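# Relocate the green pen from blue plate to white plate

## Task

Take the green pen off the blue plate and set it on the white plate, then finish with no part of either hand touching the pen.

## Robot and tools

Robot: two arms, left_arm and right_arm, each ending in a five-finger hand (the left hand mirrors the right). Base positions in the scene frame: left_arm (+0.036, +0.335, +0.003) m, right_arm (-0.003, -0.366, +0.017) m, both facing almost exactly along +x. A post stands behind the arms. Loose objects may get an occasional brief shove from outside. show_instructions displays the two reference pages, including a left-hand diagram.

Scene frame: origin at table-top height, halfway between the nominal bases; +z up, +x forward over the table, +y toward left_arm. Image left/right does not follow arm names. Reported positions (metres) and quat_wxyz are in this frame and may be off by a few centimetres.

Hand point: a spot about 0.05 m in front of the palm and 0.15 m from the wrist face. Its +z runs along the straight fingers, +y out of the palm, +x across the palm away from the thumb on the right hand (toward the thumb on the left). Straight fingertips extend 0.06-0.07 m past the point along +z, lying 0.06 m behind it along -y. A bracket on the little-finger side of the wrist can strike things.

A row is 28 numbers, each in [-1, 1], always for both arms: left_arm dx, dy, dz, rx, ry, rz; left hand little, ring, middle, index, thumb_bend, thumb_turn, force_limit, speed; then the same fourteen for right_arm. The six pose numbers are an offset, not a pose: counted along scene axes from that arm's Hand target as it stood when the action (or move) began, never from the previous row. Scale: 1.0 = 0.6 m for dx, dy, dz and 180 degrees for rx, ry, rz, which form one rotation vector turning about the Hand target position. A translation longer than 1.0 gets shortened. All zeros asks nothing new of that arm. Orientation is clipped each step to 40 degrees from the measured one.

Hand numbers are absolute targets: fingers and thumb_bend +1 straight, -1 curled; thumb_turn +1 beside the palm, -1 opposite the fingers. force_limit maps -1..+1 to about 0..10 N at the fingertip (thumb motors up to 15 N). speed rises from near zero at -1 to full at +0.48 and stays full above; for a soft grip close at -0.94 or slower. No value means 'unchanged': repeat the hand's last executed eight numbers, or if none yet, its hand_measured six plus hand_force_limit and hand_speed. A motor only starts when its target changes by 0.002 or more. To loosen, send targets more open than hand_measured. Wrapping fingers suits objects 0.035-0.065 m thick; a thin pen is best pinched between thumb tip and the index pad. Fingertip positions (y, z) from the hand point for the index: straight (-0.060, +0.058), half closed (-0.001, +0.020), closed (-0.011, -0.042); thumb turned in front: straight (+0.043, -0.035), half bent (-0.002, -0.006).

Tools:
- execute_actions(actions, cameras): actions is a list of up to 15 actions; each action is a table of up to 15 rows, one per 1/30 s step, the last row held to step 15. Images appear only if actions is empty or cameras asks.
- move(target, speed, blend, blocking, cameras): target is one 28-number row or a list of up to 15 rows, every offset measured from the same starting Hand targets. Straight-line paths, no obstacle avoidance, capped at 10 s total. speed in m/s, 0.002-4.3, default 0.25 (turns at twice that in rad/s). blend in metres rounds corners; 0 stops at each. blocking=false returns after about 0.5 s while the move continues. The 'move:' line reports the ending (done, off_target, moving, held, fault) and limits (paced = pose clipped, held = steps withheld).
- wait(seconds 0-3600), stop() to brake a running move, zoom_image(camera, region [x0,y0,x1,y1], max 504 x 504 px) on the newest image, finished_scene(scene=1) to end irreversibly.

Results: end_effector_position, end_effector_quat_wxyz, Hand target (the basis for the next offsets), Joint positions/velocities ('within noise' when still), joint torques, hand_measured, hand_stopped_by (moving, target, force, stalled, fault), hand_load_n (positive pushes fingers open; a lost grip shows as load near 0), hand_force_limit, hand_speed, plus possible MOTOR HOT or FAULT lines. The hand often rests 1-3 cm (up to 5 cm) below its command; that is not contact. To close the gap send the remaining distance as an offset. To end a press, command back past the hand point.

Cameras: cam_high, cam_low, cam_left_wrist, cam_right_wrist, all 896x504.

Avoid: dropping the pen even a few millimetres, releasing it while moving, fast impacts, hard pressing, anything leaving the table, the two arms or hands colliding or one hand gripping the other, passing close to an arm's own base, long stretched holds that overheat motors (at 100 °C the arm drops). Joint limits (rad): waist ±2.880, shoulder 0-3.142, elbow 0-3.019, wrist pitch -1.693 to 1.571, wrist yaw ±1.571, wrist roll ±2.094.

Each tool is called after "Call:" as name([rows], argument=value, ...), one row to a line, values as JSON.

Reference images:

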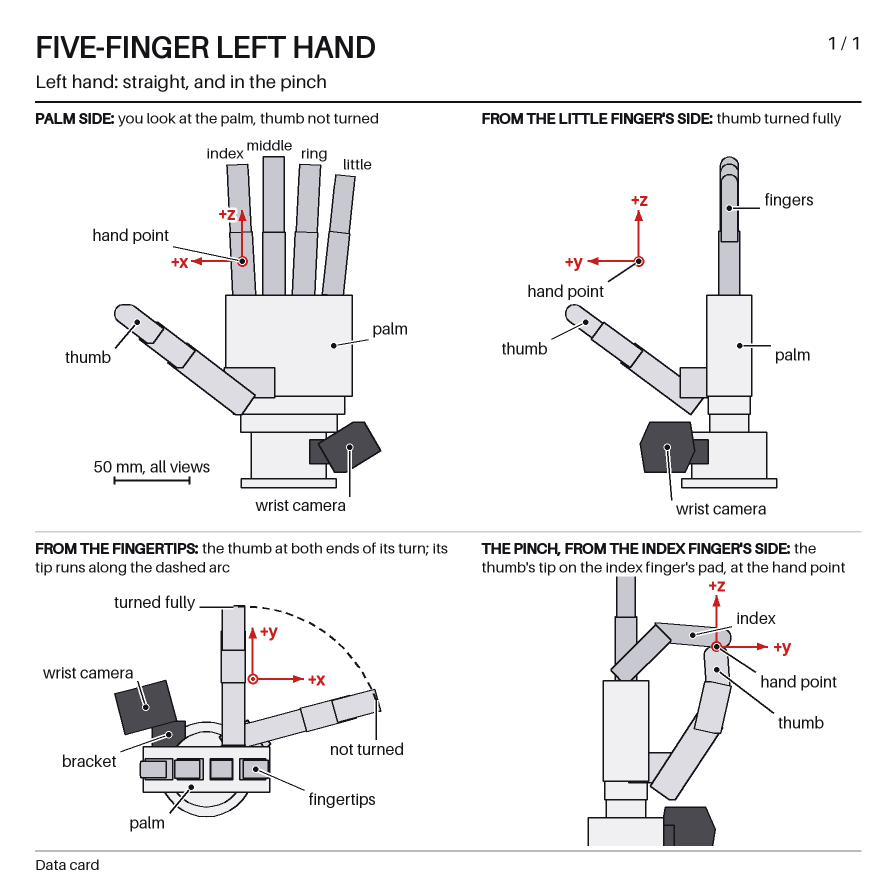

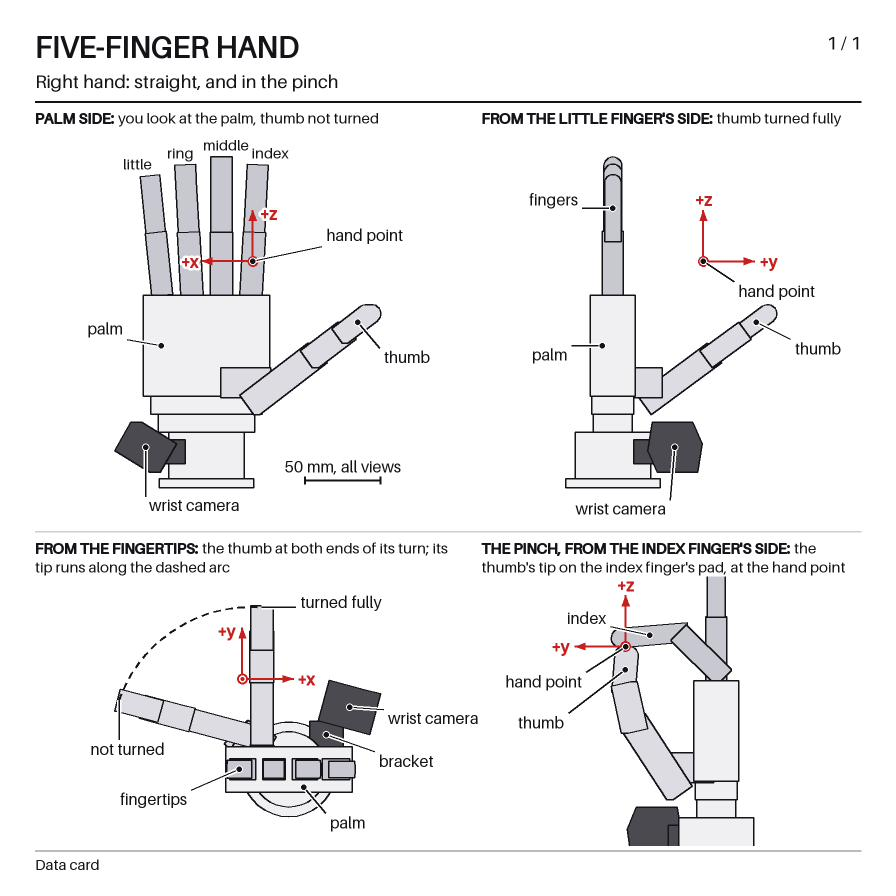

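## Session

Call:
execute_actions(actions=[])

Scene clock: 0.00 s.
left_arm: end_effector_position=(+0.3387, +0.4720, +0.1649) hand_measured=(+1.000, +1.000, +1.000, +1.000, +1.000, +1.000) hand_load_n=(+0.0, +0.0, +0.0, +0.0, +0.0, +0.0) hand_stopped_by=(target, target, target, target, target, target) hand_force_limit=0.00 hand_speed=-0.80 end_effector_quat_wxyz=(-0.162, +0.810, -0.402, +0.396) | right_arm: end_effector_position=(+0.2361, -0.0083, +0.2012) hand_measured=(+1.000, +1.000, +1.000, +1.000, +1.000, +1.000) hand_load_n=(+0.0, +0.0, +0.0, +0.0, +0.0, +0.0) hand_stopped_by=(target, target, target, target, target, target) hand_force_limit=0.00 hand_speed=-0.80 end_effector_quat_wxyz=(-0.611, +0.753, +0.233, +0.072)
Joint positions: left_arm=[0.88 0.977 0.664 -0.644 0.683 0.009] | right_arm=[0.627 1.146 0.689 -0.092 -1.086 -0.913]
Joint velocities: within noise
Joint torques (N m): no reading
Heat: left arm: hottest shoulder 29 °C; right arm: hottest wrist yaw 26 °C.
Hand target: left_arm +0.3438, +0.4782, +0.1752; -0.174, +0.805, -0.405, +0.398 | right_arm +0.2432, -0.0033, +0.2156; -0.615, +0.746, +0.241, +0.084

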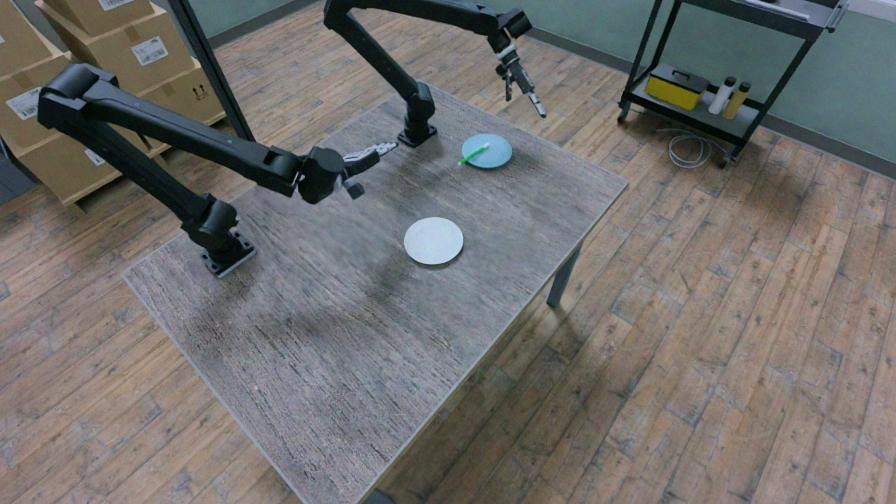

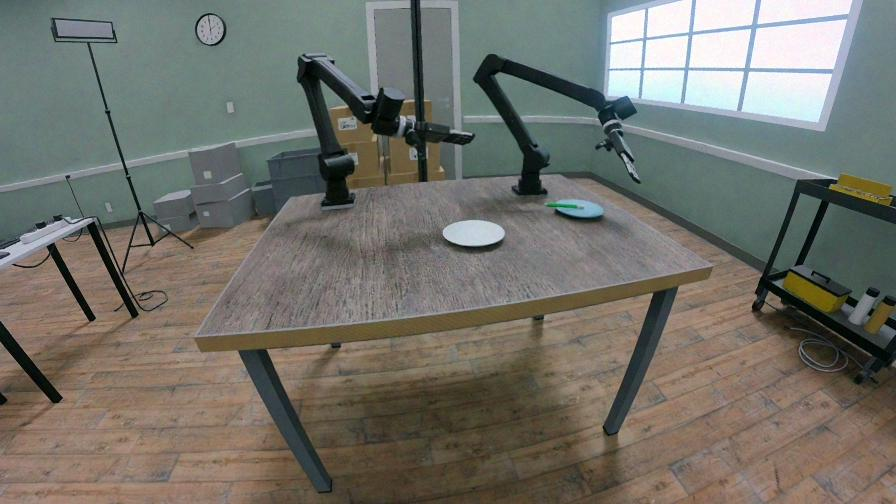

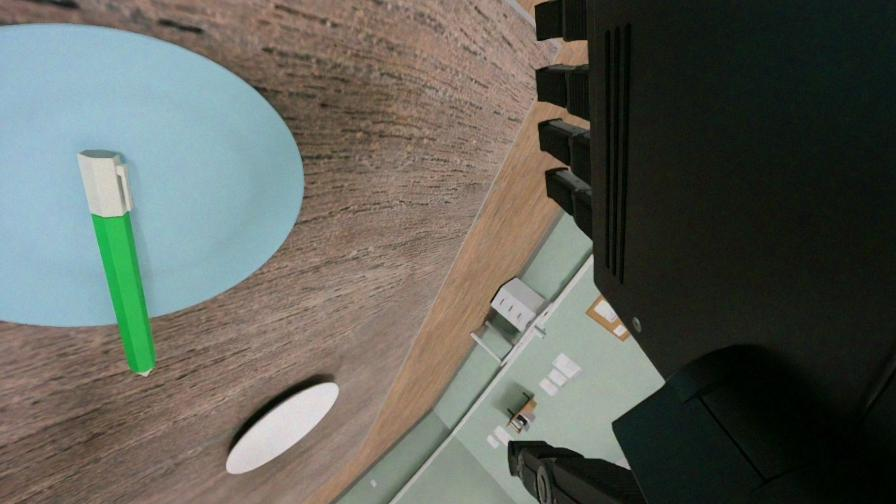

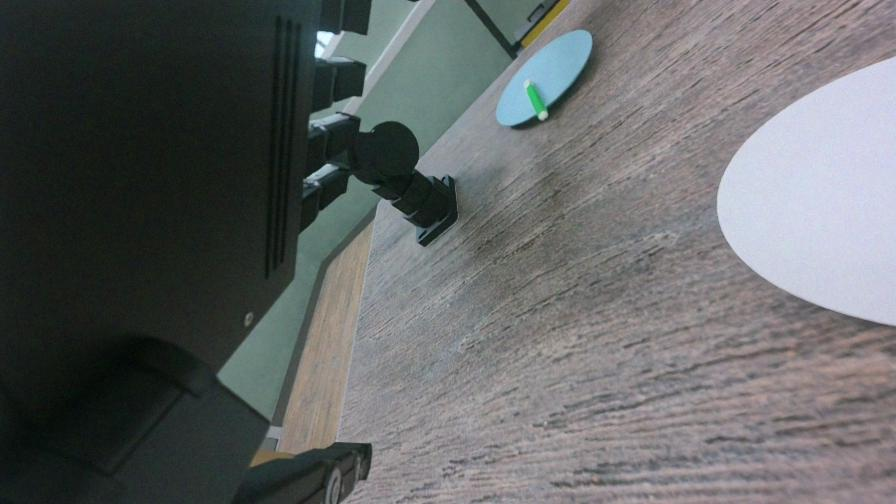

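Call:
zoom_image(camera="cam_high", region=[380, 60, 640, 280])

Call:
zoom_image(camera="cam_left_wrist", region=[0, 0, 504, 504])

Call:
zoom_image(camera="cam_low", region=[420, 40, 720, 260])

Scaled by 1.938 from the camera's image (finer frame: 1280x720).

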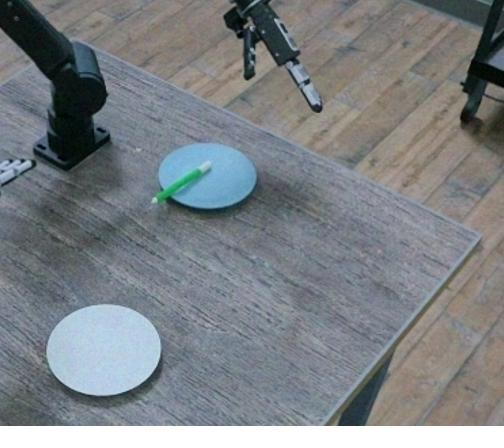

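Scaled by 1.000.

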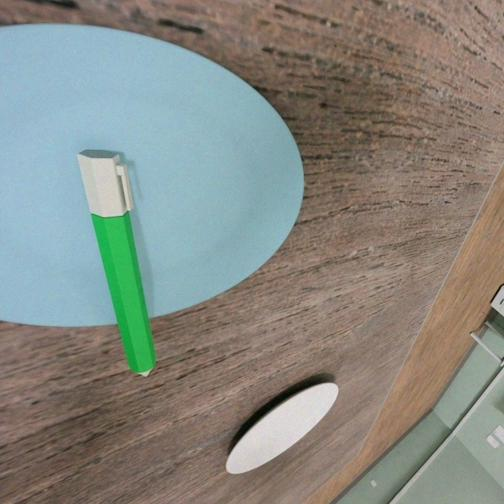

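Scaled by 1.680 from the camera's image (finer frame: 1280x720).

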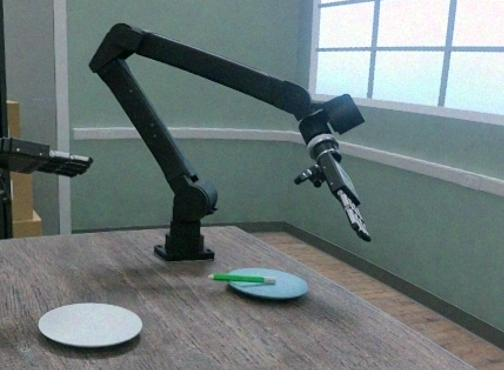

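Call:
zoom_image(camera="cam_high", region=[200, 300, 500, 504])

Call:
zoom_image(camera="cam_high", region=[100, 60, 400, 300])

Call:
zoom_image(camera="cam_high", region=[390, 60, 560, 200])

Scaled by 1.680 from the camera's image (finer frame: 1280x720).

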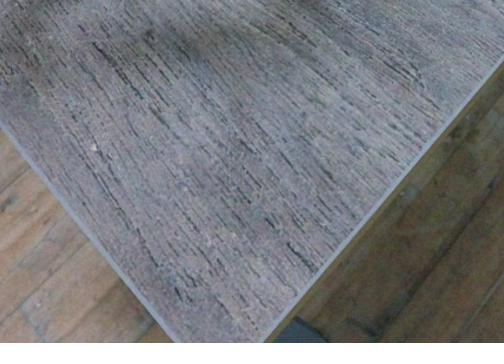

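Scaled by 1.680 from the camera's image (finer frame: 1280x720).

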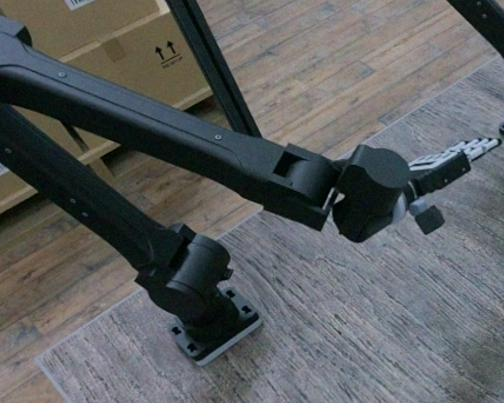

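Scaled by 2.965 from the camera's image (finer frame: 1280x720).

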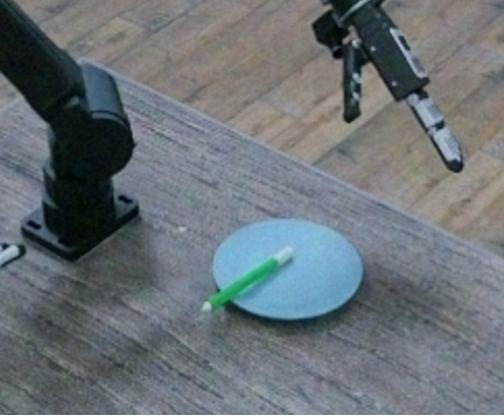

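Call:
move([
  [0,0,0.03,0,0,0,-1,-1,-1,-0.5,1,1,-0.5,0,0,-0.3,0.02,0,0,0,1,1,1,1,1,1,0,-0.8],
  [-0.157,-0.247,0.041,-0.1186,0.2714,0.2762,-1,-1,-1,-0.5,1,1,-0.5,0,0,-0.3,0.02,0,0,0,1,1,1,1,1,1,0,-0.8],
], speed=0.2, cameras=["all"])

Scene clock: 293.80 s.
left_arm: end_effector_position=(+0.2401, +0.3281, +0.1846) hand_measured=(-1.000, -1.000, -1.000, -0.500, +1.000, +1.000) hand_load_n=(+0.0, +0.0, +0.0, +0.0, +0.0, +0.0) hand_stopped_by=(target, target, target, target, target, target) hand_force_limit=-0.50 hand_speed=0.00 end_effector_quat_wxyz=(+0.005, +1.000, -0.002, -0.009) | right_arm: end_effector_position=(+0.2282, -0.1856, +0.2095) hand_measured=(+1.000, +1.000, +1.000, +1.000, +1.000, +1.000) hand_load_n=(+0.0, +0.0, +0.0, +0.0, +0.0, +0.0) hand_stopped_by=(target, target, target, target, target, target) hand_force_limit=0.00 hand_speed=-0.80 end_effector_quat_wxyz=(-0.594, +0.776, +0.186, +0.096)
Joint positions: left_arm=[0.306 0.796 0.799 -1.595 0.004 -1.259] | right_arm=[0.076 1.038 0.754 -1.355 -1.291 -2.037]
Joint torques (N m): left_arm=[-1.32 -0.62 12.55 -0.24 -0.03 -0.08] | right_arm=[2.49 -3.14 11.48 -0.12 -0.63 -0.24]
Heat: left arm: hottest elbow 36 °C; right arm: hottest elbow 35 °C.
Hand target: left_arm +0.2495, +0.3299, +0.1998; +0.000, +1.000, +0.001, +0.000 | right_arm +0.2433, -0.1833, +0.2276; -0.615, +0.746, +0.241, +0.084
Off the commanded pose: left_arm 0.018 m, 1 deg | right_arm 0.024 m, 8 deg.
joint sent to its limit (right arm) — joint 6 (wrist roll), lower limit. The joint targets are off in orientation, not in position.
move: off_target (left_arm, right_arm)

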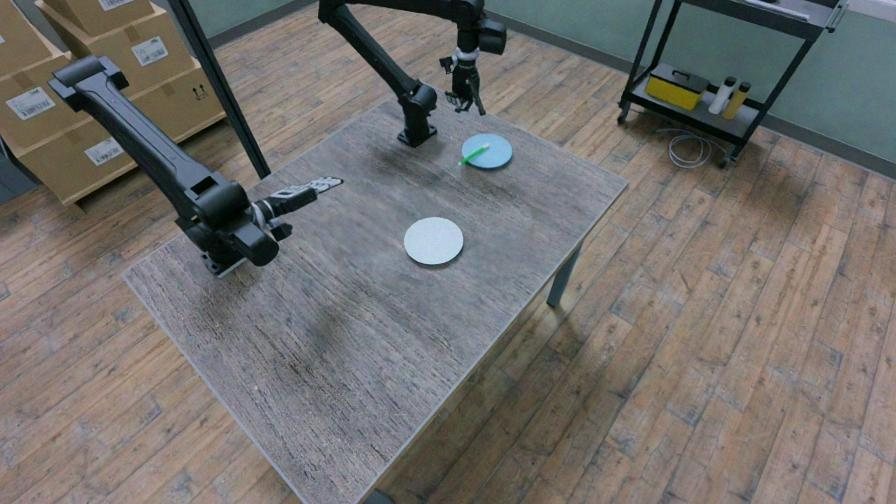

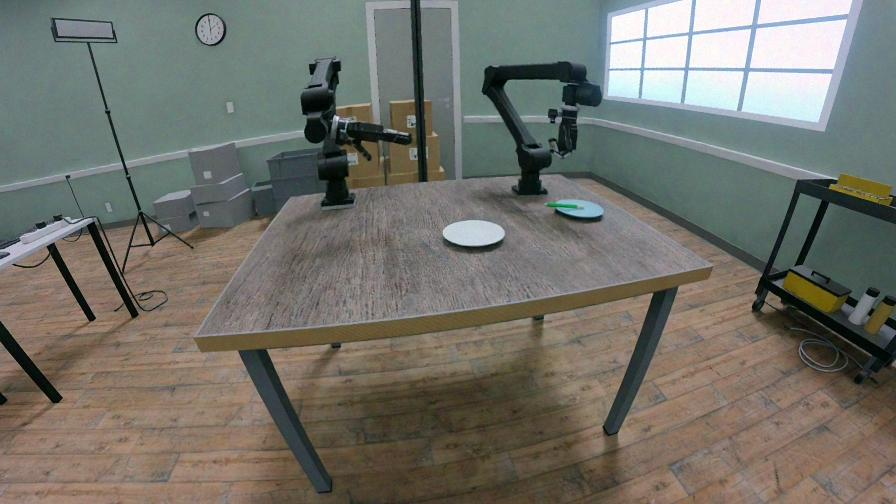

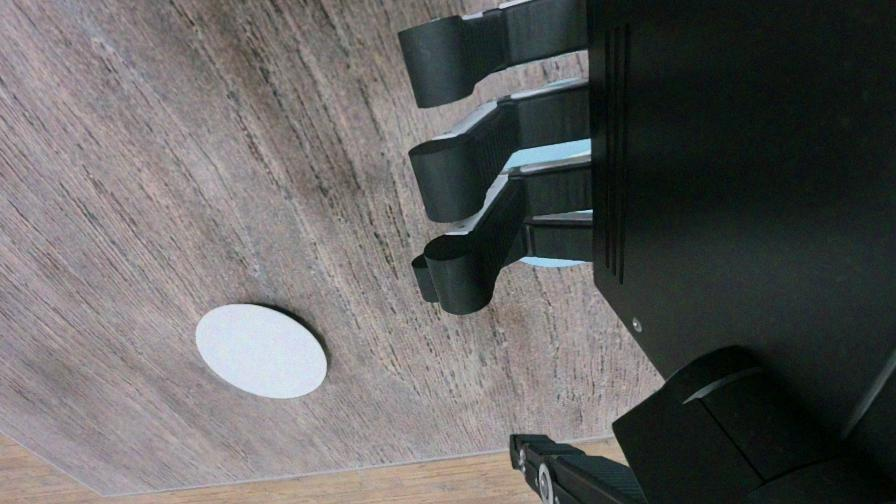

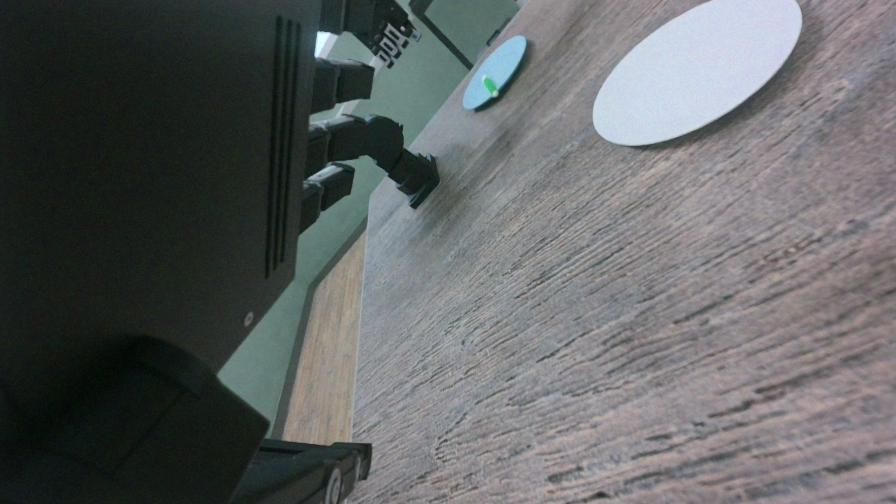

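Call:
zoom_image(camera="cam_high", region=[390, 0, 560, 200])

Call:
zoom_image(camera="cam_low", region=[500, 70, 640, 230])

Call:
zoom_image(camera="cam_left_wrist", region=[380, 0, 680, 504])

Scaled by 2.520 from the camera's image (finer frame: 1280x720).

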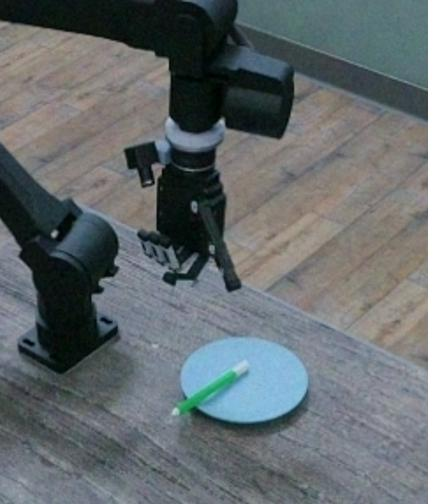

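Scaled by 3.150 from the camera's image (finer frame: 1280x720).

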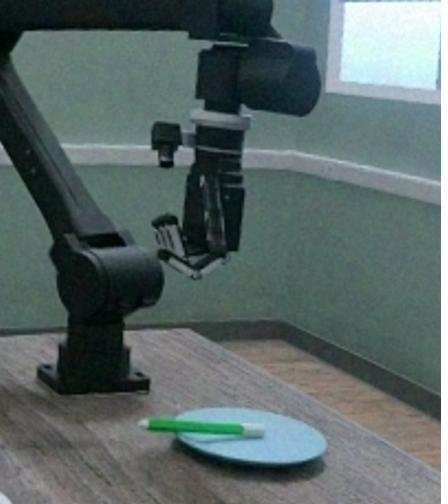

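Scaled by 1.000.

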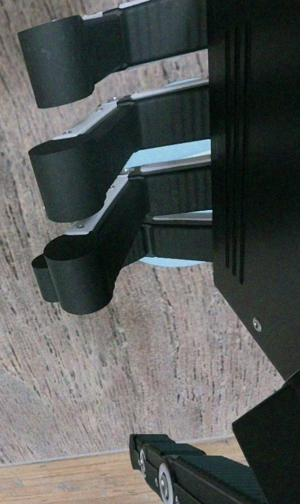

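Call:
move(target=[0,0,0,0,0,0,-1,-1,-1,-0.7,0,1,-0.5,0,0,0,0,0,0,0,1,1,1,1,1,1,0,-0.8], cameras=["cam_low","cam_high","cam_left_wrist"])

Call:
zoom_image(camera="cam_left_wrist", region=[300, 0, 700, 504])

Call:
zoom_image(camera="cam_low", region=[530, 100, 620, 230])

Call:
zoom_image(camera="cam_high", region=[420, 60, 540, 200])

Scene clock: 328.50 s.
left_arm: end_effector_position=(+0.2401, +0.3281, +0.1846) hand_measured=(-1.000, -1.000, -1.000, -0.700, +0.000, +1.000) hand_load_n=(+0.0, +0.0, +0.0, +0.5, +0.0, +0.0) hand_stopped_by=(target, target, target, target, target, target) hand_force_limit=-0.50 hand_speed=0.00 end_effector_quat_wxyz=(+0.005, +1.000, -0.002, -0.009) | right_arm: end_effector_position=(+0.2282, -0.1856, +0.2095) hand_measured=(+1.000, +1.000, +1.000, +1.000, +1.000, +1.000) hand_load_n=(+0.0, +0.0, +0.0, +0.0, +0.0, +0.0) hand_stopped_by=(target, target, target, target, target, target) hand_force_limit=0.00 hand_speed=-0.80 end_effector_quat_wxyz=(-0.594, +0.776, +0.186, +0.096)
Joint positions: left_arm=[0.305 0.796 0.799 -1.595 0.004 -1.26] | right_arm=[0.076 1.038 0.754 -1.355 -1.291 -2.037]
Joint torques (N m): left_arm=[-1.44 -0.85 12.7 -0.28 -0.03 -0.06] | right_arm=[2.49 -3.37 11.55 -0.12 -0.63 -0.24]
Heat: left arm: hottest elbow 38 °C; right arm: hottest elbow 38 °C.
Hand target: left_arm +0.2495, +0.3299, +0.1998; +0.000, +1.000, +0.001, +0.000 | right_arm +0.2433, -0.1833, +0.2276; -0.615, +0.746, +0.241, +0.084
Off the commanded pose: left_arm 0.018 m, 1 deg | right_arm 0.024 m, 8 deg.
joint sent to its limit (right arm) — joint 6 (wrist roll), lower limit. The joint targets are off in orientation, not in position.
move: done
Images, in order (width x height): cam_high 896x504, cam_low 896x504, cam_left_wrist 896x504.

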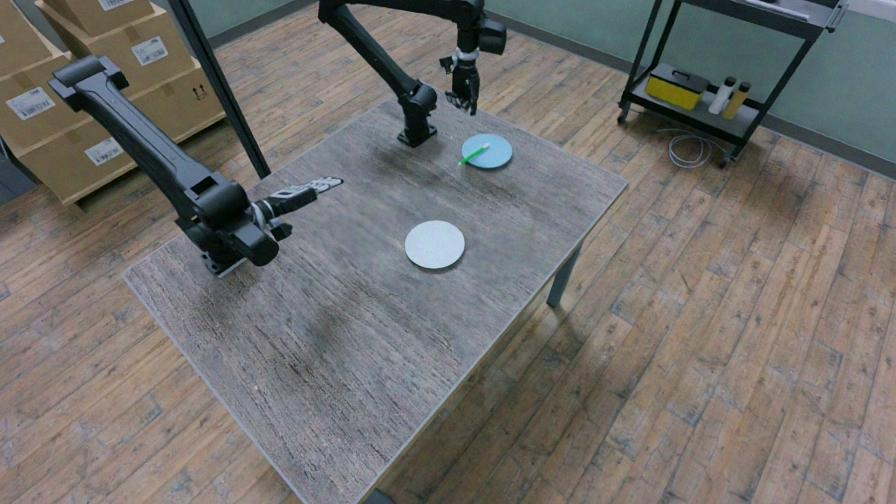

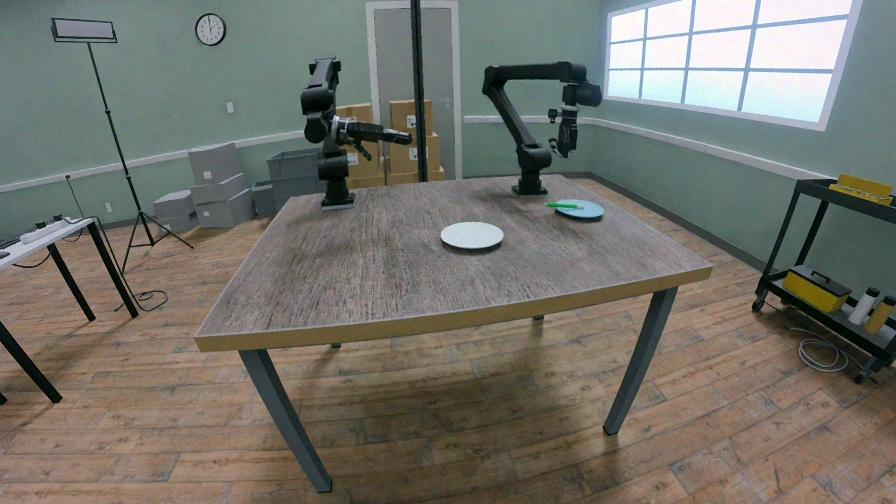

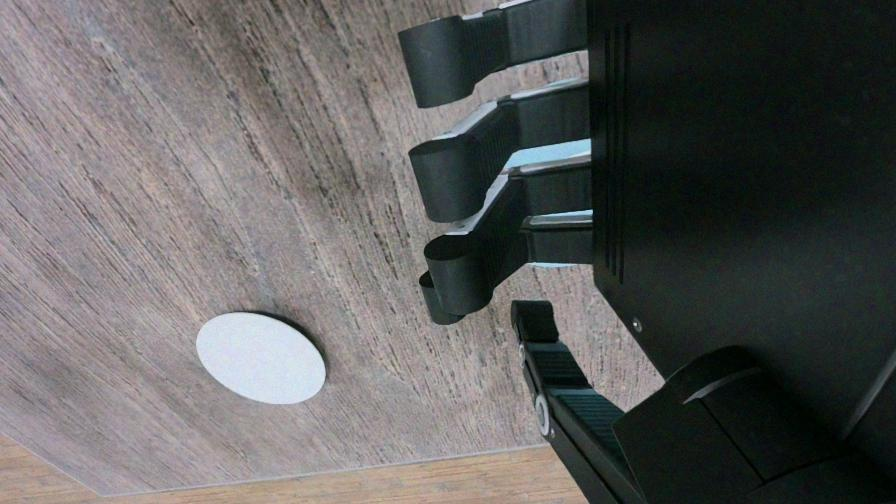

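Scaled by 1.000.

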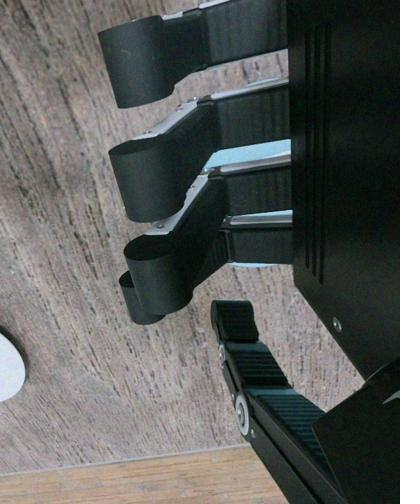

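Scaled by 3.877 from the camera's image (finer frame: 1280x720).

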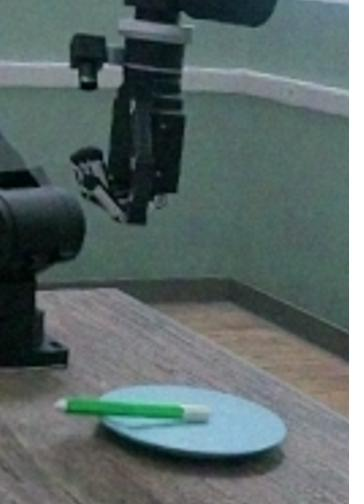

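Scaled by 3.600 from the camera's image (finer frame: 1280x720).

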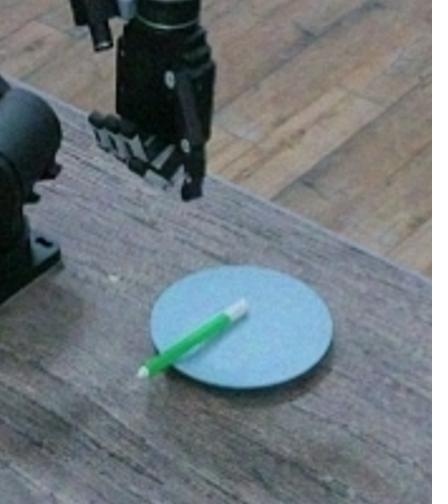

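Call:
move(target=[0,0,-0.16,0,0,0,-1,-1,-1,-0.7,0.6,1,-0.5,0,0,0,0,0,0,0,1,1,1,1,1,1,0,-0.8], speed=0.15, cameras=["cam_low","cam_high","cam_left_wrist"])

Call:
zoom_image(camera="cam_left_wrist", region=[350, 100, 650, 400])

Call:
zoom_image(camera="cam_low", region=[530, 130, 620, 230])

Call:
zoom_image(camera="cam_high", region=[420, 80, 540, 200])

Scene clock: 362.73 s.
left_arm: end_effector_position=(+0.2451, +0.3298, +0.1051) hand_measured=(-1.000, -1.000, -1.000, -0.700, +0.600, +1.000) hand_load_n=(+0.0, +0.0, +0.5, +0.0, +0.0, +0.5) hand_stopped_by=(target, target, target, target, target, target) hand_force_limit=-0.50 hand_speed=0.00 end_effector_quat_wxyz=(+0.002, +1.000, -0.002, -0.001) | right_arm: end_effector_position=(+0.2282, -0.1856, +0.2095) hand_measured=(+1.000, +1.000, +1.000, +1.000, +1.000, +1.000) hand_load_n=(+0.0, +0.0, +0.0, +0.0, +0.0, +0.0) hand_stopped_by=(target, target, target, target, target, target) hand_force_limit=0.00 hand_speed=-0.80 end_effector_quat_wxyz=(-0.594, +0.776, +0.186, +0.096)
Joint positions: left_arm=[0.305 0.828 0.603 -1.349 0.003 -1.26] | right_arm=[0.076 1.038 0.754 -1.355 -1.291 -2.037]
Joint torques (N m): left_arm=[-1.26 -0.09 9.05 0.92 -0.01 -0.09] | right_arm=[2.49 -3.43 11.51 -0.09 -0.62 -0.25]
Heat: left arm: hottest elbow 39 °C; right arm: hottest elbow 40 °C.
Hand target: left_arm +0.2496, +0.3299, +0.1037; +0.000, +1.000, +0.001, +0.000 | right_arm +0.2433, -0.1833, +0.2276; -0.615, +0.746, +0.241, +0.084
Off the commanded pose: left_arm 0.005 m, 0 deg | right_arm 0.024 m, 8 deg.
joint sent to its limit (right arm) — joint 6 (wrist roll), lower limit. The joint targets are off in orientation, not in position.
move: done
Images, in order (width x height): cam_high 896x504, cam_low 896x504, cam_left_wrist 896x504.

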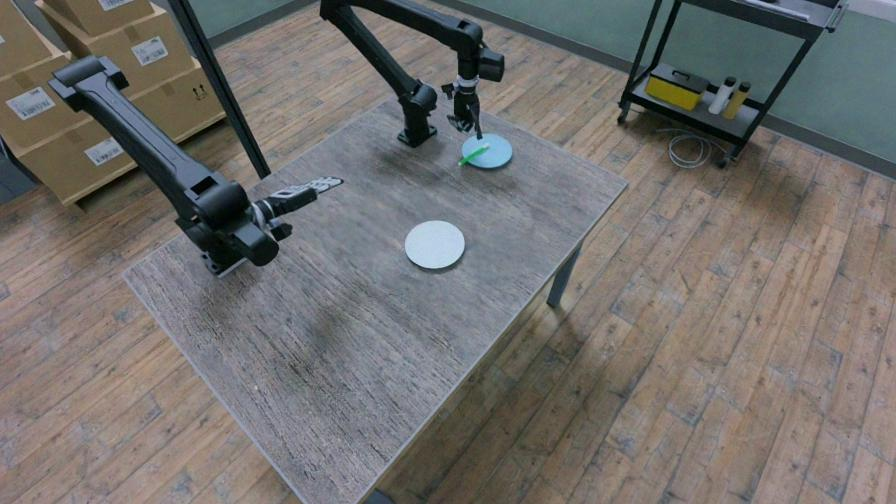

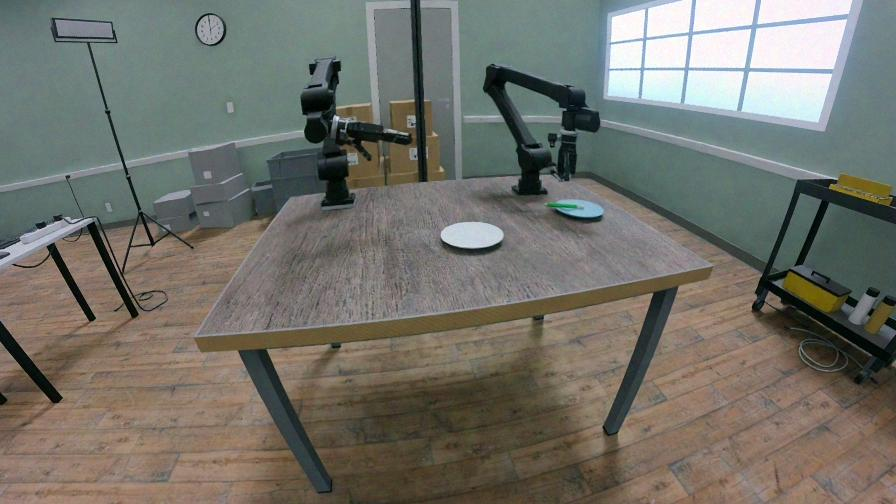

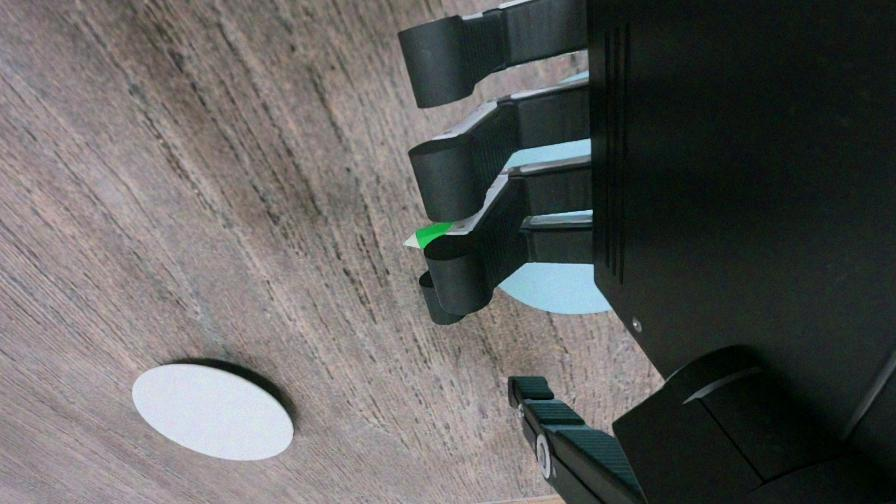

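Scaled by 1.680 from the camera's image (finer frame: 1280x720).

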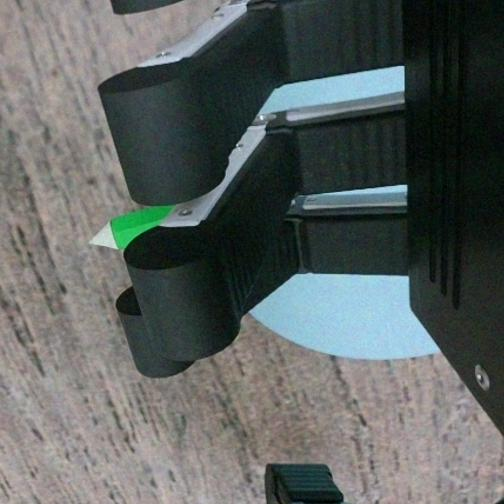

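Scaled by 5.040 from the camera's image (finer frame: 1280x720).

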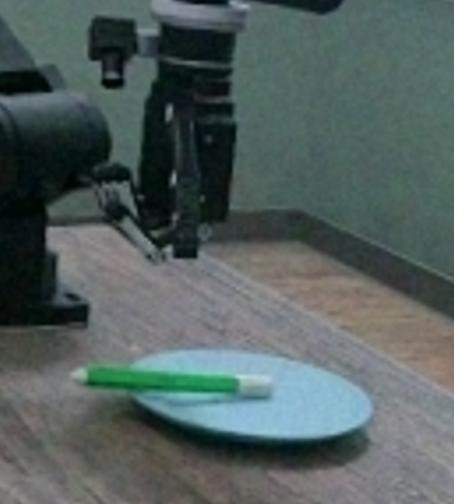

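Scaled by 4.200 from the camera's image (finer frame: 1280x720).

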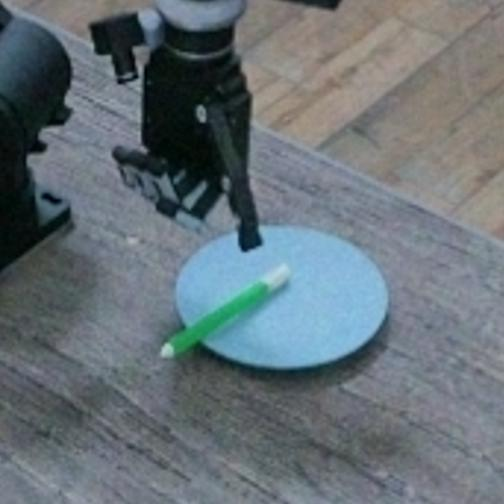

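Call:
move(target=[0,0,-0.092,0,0,0,-1,-1,-1,-0.7,0.6,1,-0.5,0,0,0,0,0,0,0,1,1,1,1,1,1,0,-0.8], speed=0.1, cameras=["cam_low","cam_high","cam_left_wrist"])

Call:
zoom_image(camera="cam_left_wrist", region=[350, 100, 650, 400])

Call:
zoom_image(camera="cam_low", region=[530, 130, 620, 230])

Call:
zoom_image(camera="cam_high", region=[420, 80, 540, 200])

Scene clock: 384.23 s.
left_arm: end_effector_position=(+0.2457, +0.3300, +0.0502) hand_measured=(-1.000, -1.000, -1.000, -0.700, +0.600, +1.000) hand_load_n=(+0.0, +0.5, +0.0, +0.0, +0.0, +0.0) hand_stopped_by=(target, target, target, target, target, target) hand_force_limit=-0.50 hand_speed=0.00 end_effector_quat_wxyz=(+0.002, +1.000, -0.002, -0.001) | right_arm: end_effector_position=(+0.2282, -0.1856, +0.2095) hand_measured=(+1.000, +1.000, +1.000, +1.000, +1.000, +1.000) hand_load_n=(+0.0, +0.0, +0.0, +0.0, +0.0, +0.0) hand_stopped_by=(target, target, target, target, target, target) hand_force_limit=0.00 hand_speed=-0.80 end_effector_quat_wxyz=(-0.594, +0.776, +0.186, +0.096)
Joint positions: left_arm=[0.305 0.898 0.484 -1.16 0.003 -1.26] | right_arm=[0.076 1.038 0.754 -1.355 -1.291 -2.037]
Joint torques (N m): left_arm=[-1.49 -1.49 8.47 0.9 -0.01 -0.05] | right_arm=[2.67 -3.14 11.55 -0.06 -0.63 -0.25]
Heat: left arm: hottest elbow 37 °C; right arm: hottest elbow 40 °C.
Hand target: left_arm +0.2495, +0.3299, +0.0485; +0.000, +1.000, +0.001, +0.000 | right_arm +0.2433, -0.1833, +0.2276; -0.615, +0.746, +0.241, +0.084
Off the commanded pose: left_arm 0.004 m, 0 deg | right_arm 0.024 m, 8 deg.
joint sent to its limit (right arm) — joint 6 (wrist roll), lower limit. The joint targets are off in orientation, not in position.
move: done
Images, in order (width x height): cam_high 896x504, cam_low 896x504, cam_left_wrist 896x504.

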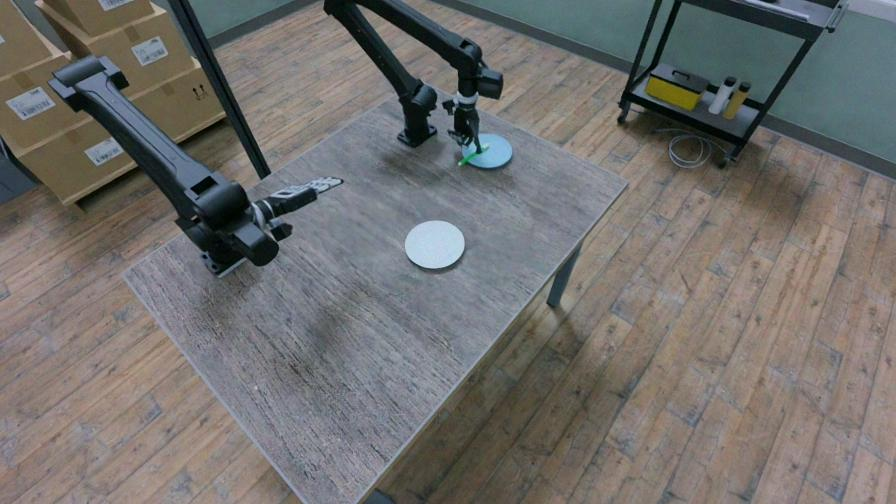

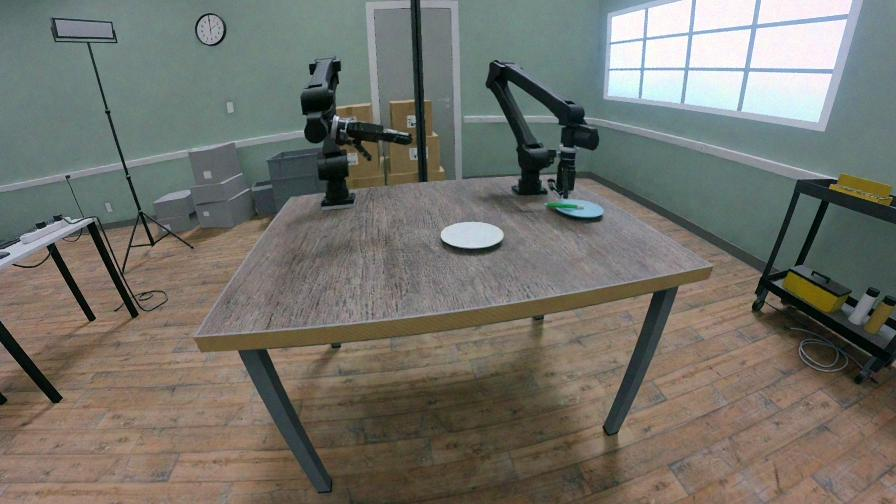

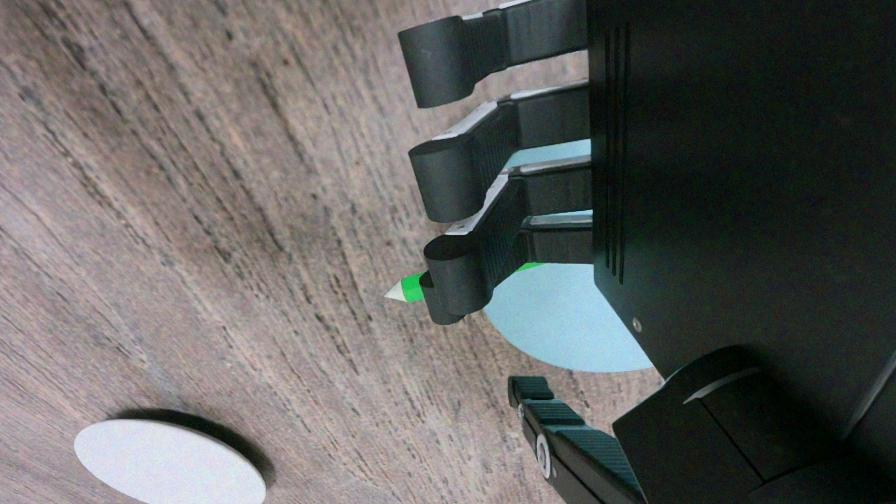

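Scaled by 1.680 from the camera's image (finer frame: 1280x720).

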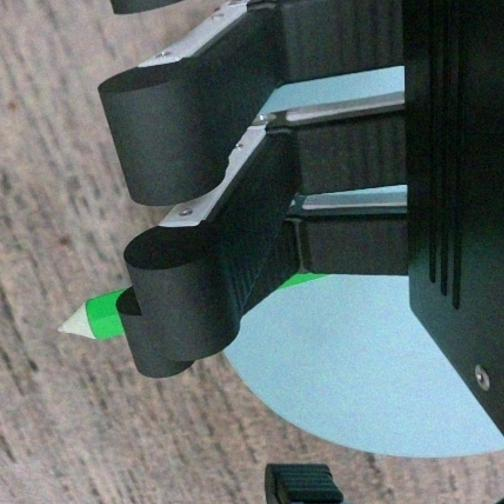

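Scaled by 5.040 from the camera's image (finer frame: 1280x720).

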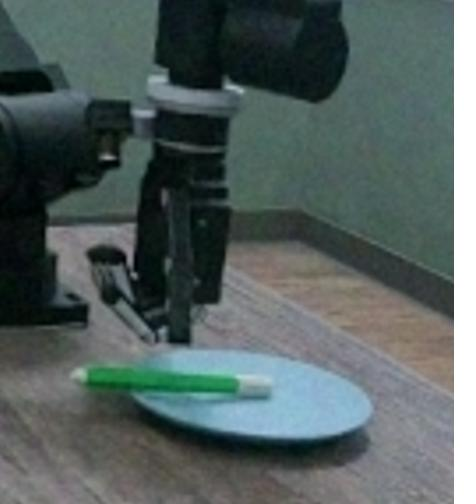

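Scaled by 4.200 from the camera's image (finer frame: 1280x720).

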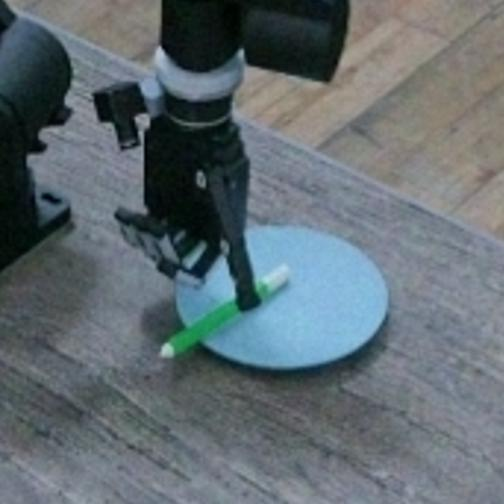

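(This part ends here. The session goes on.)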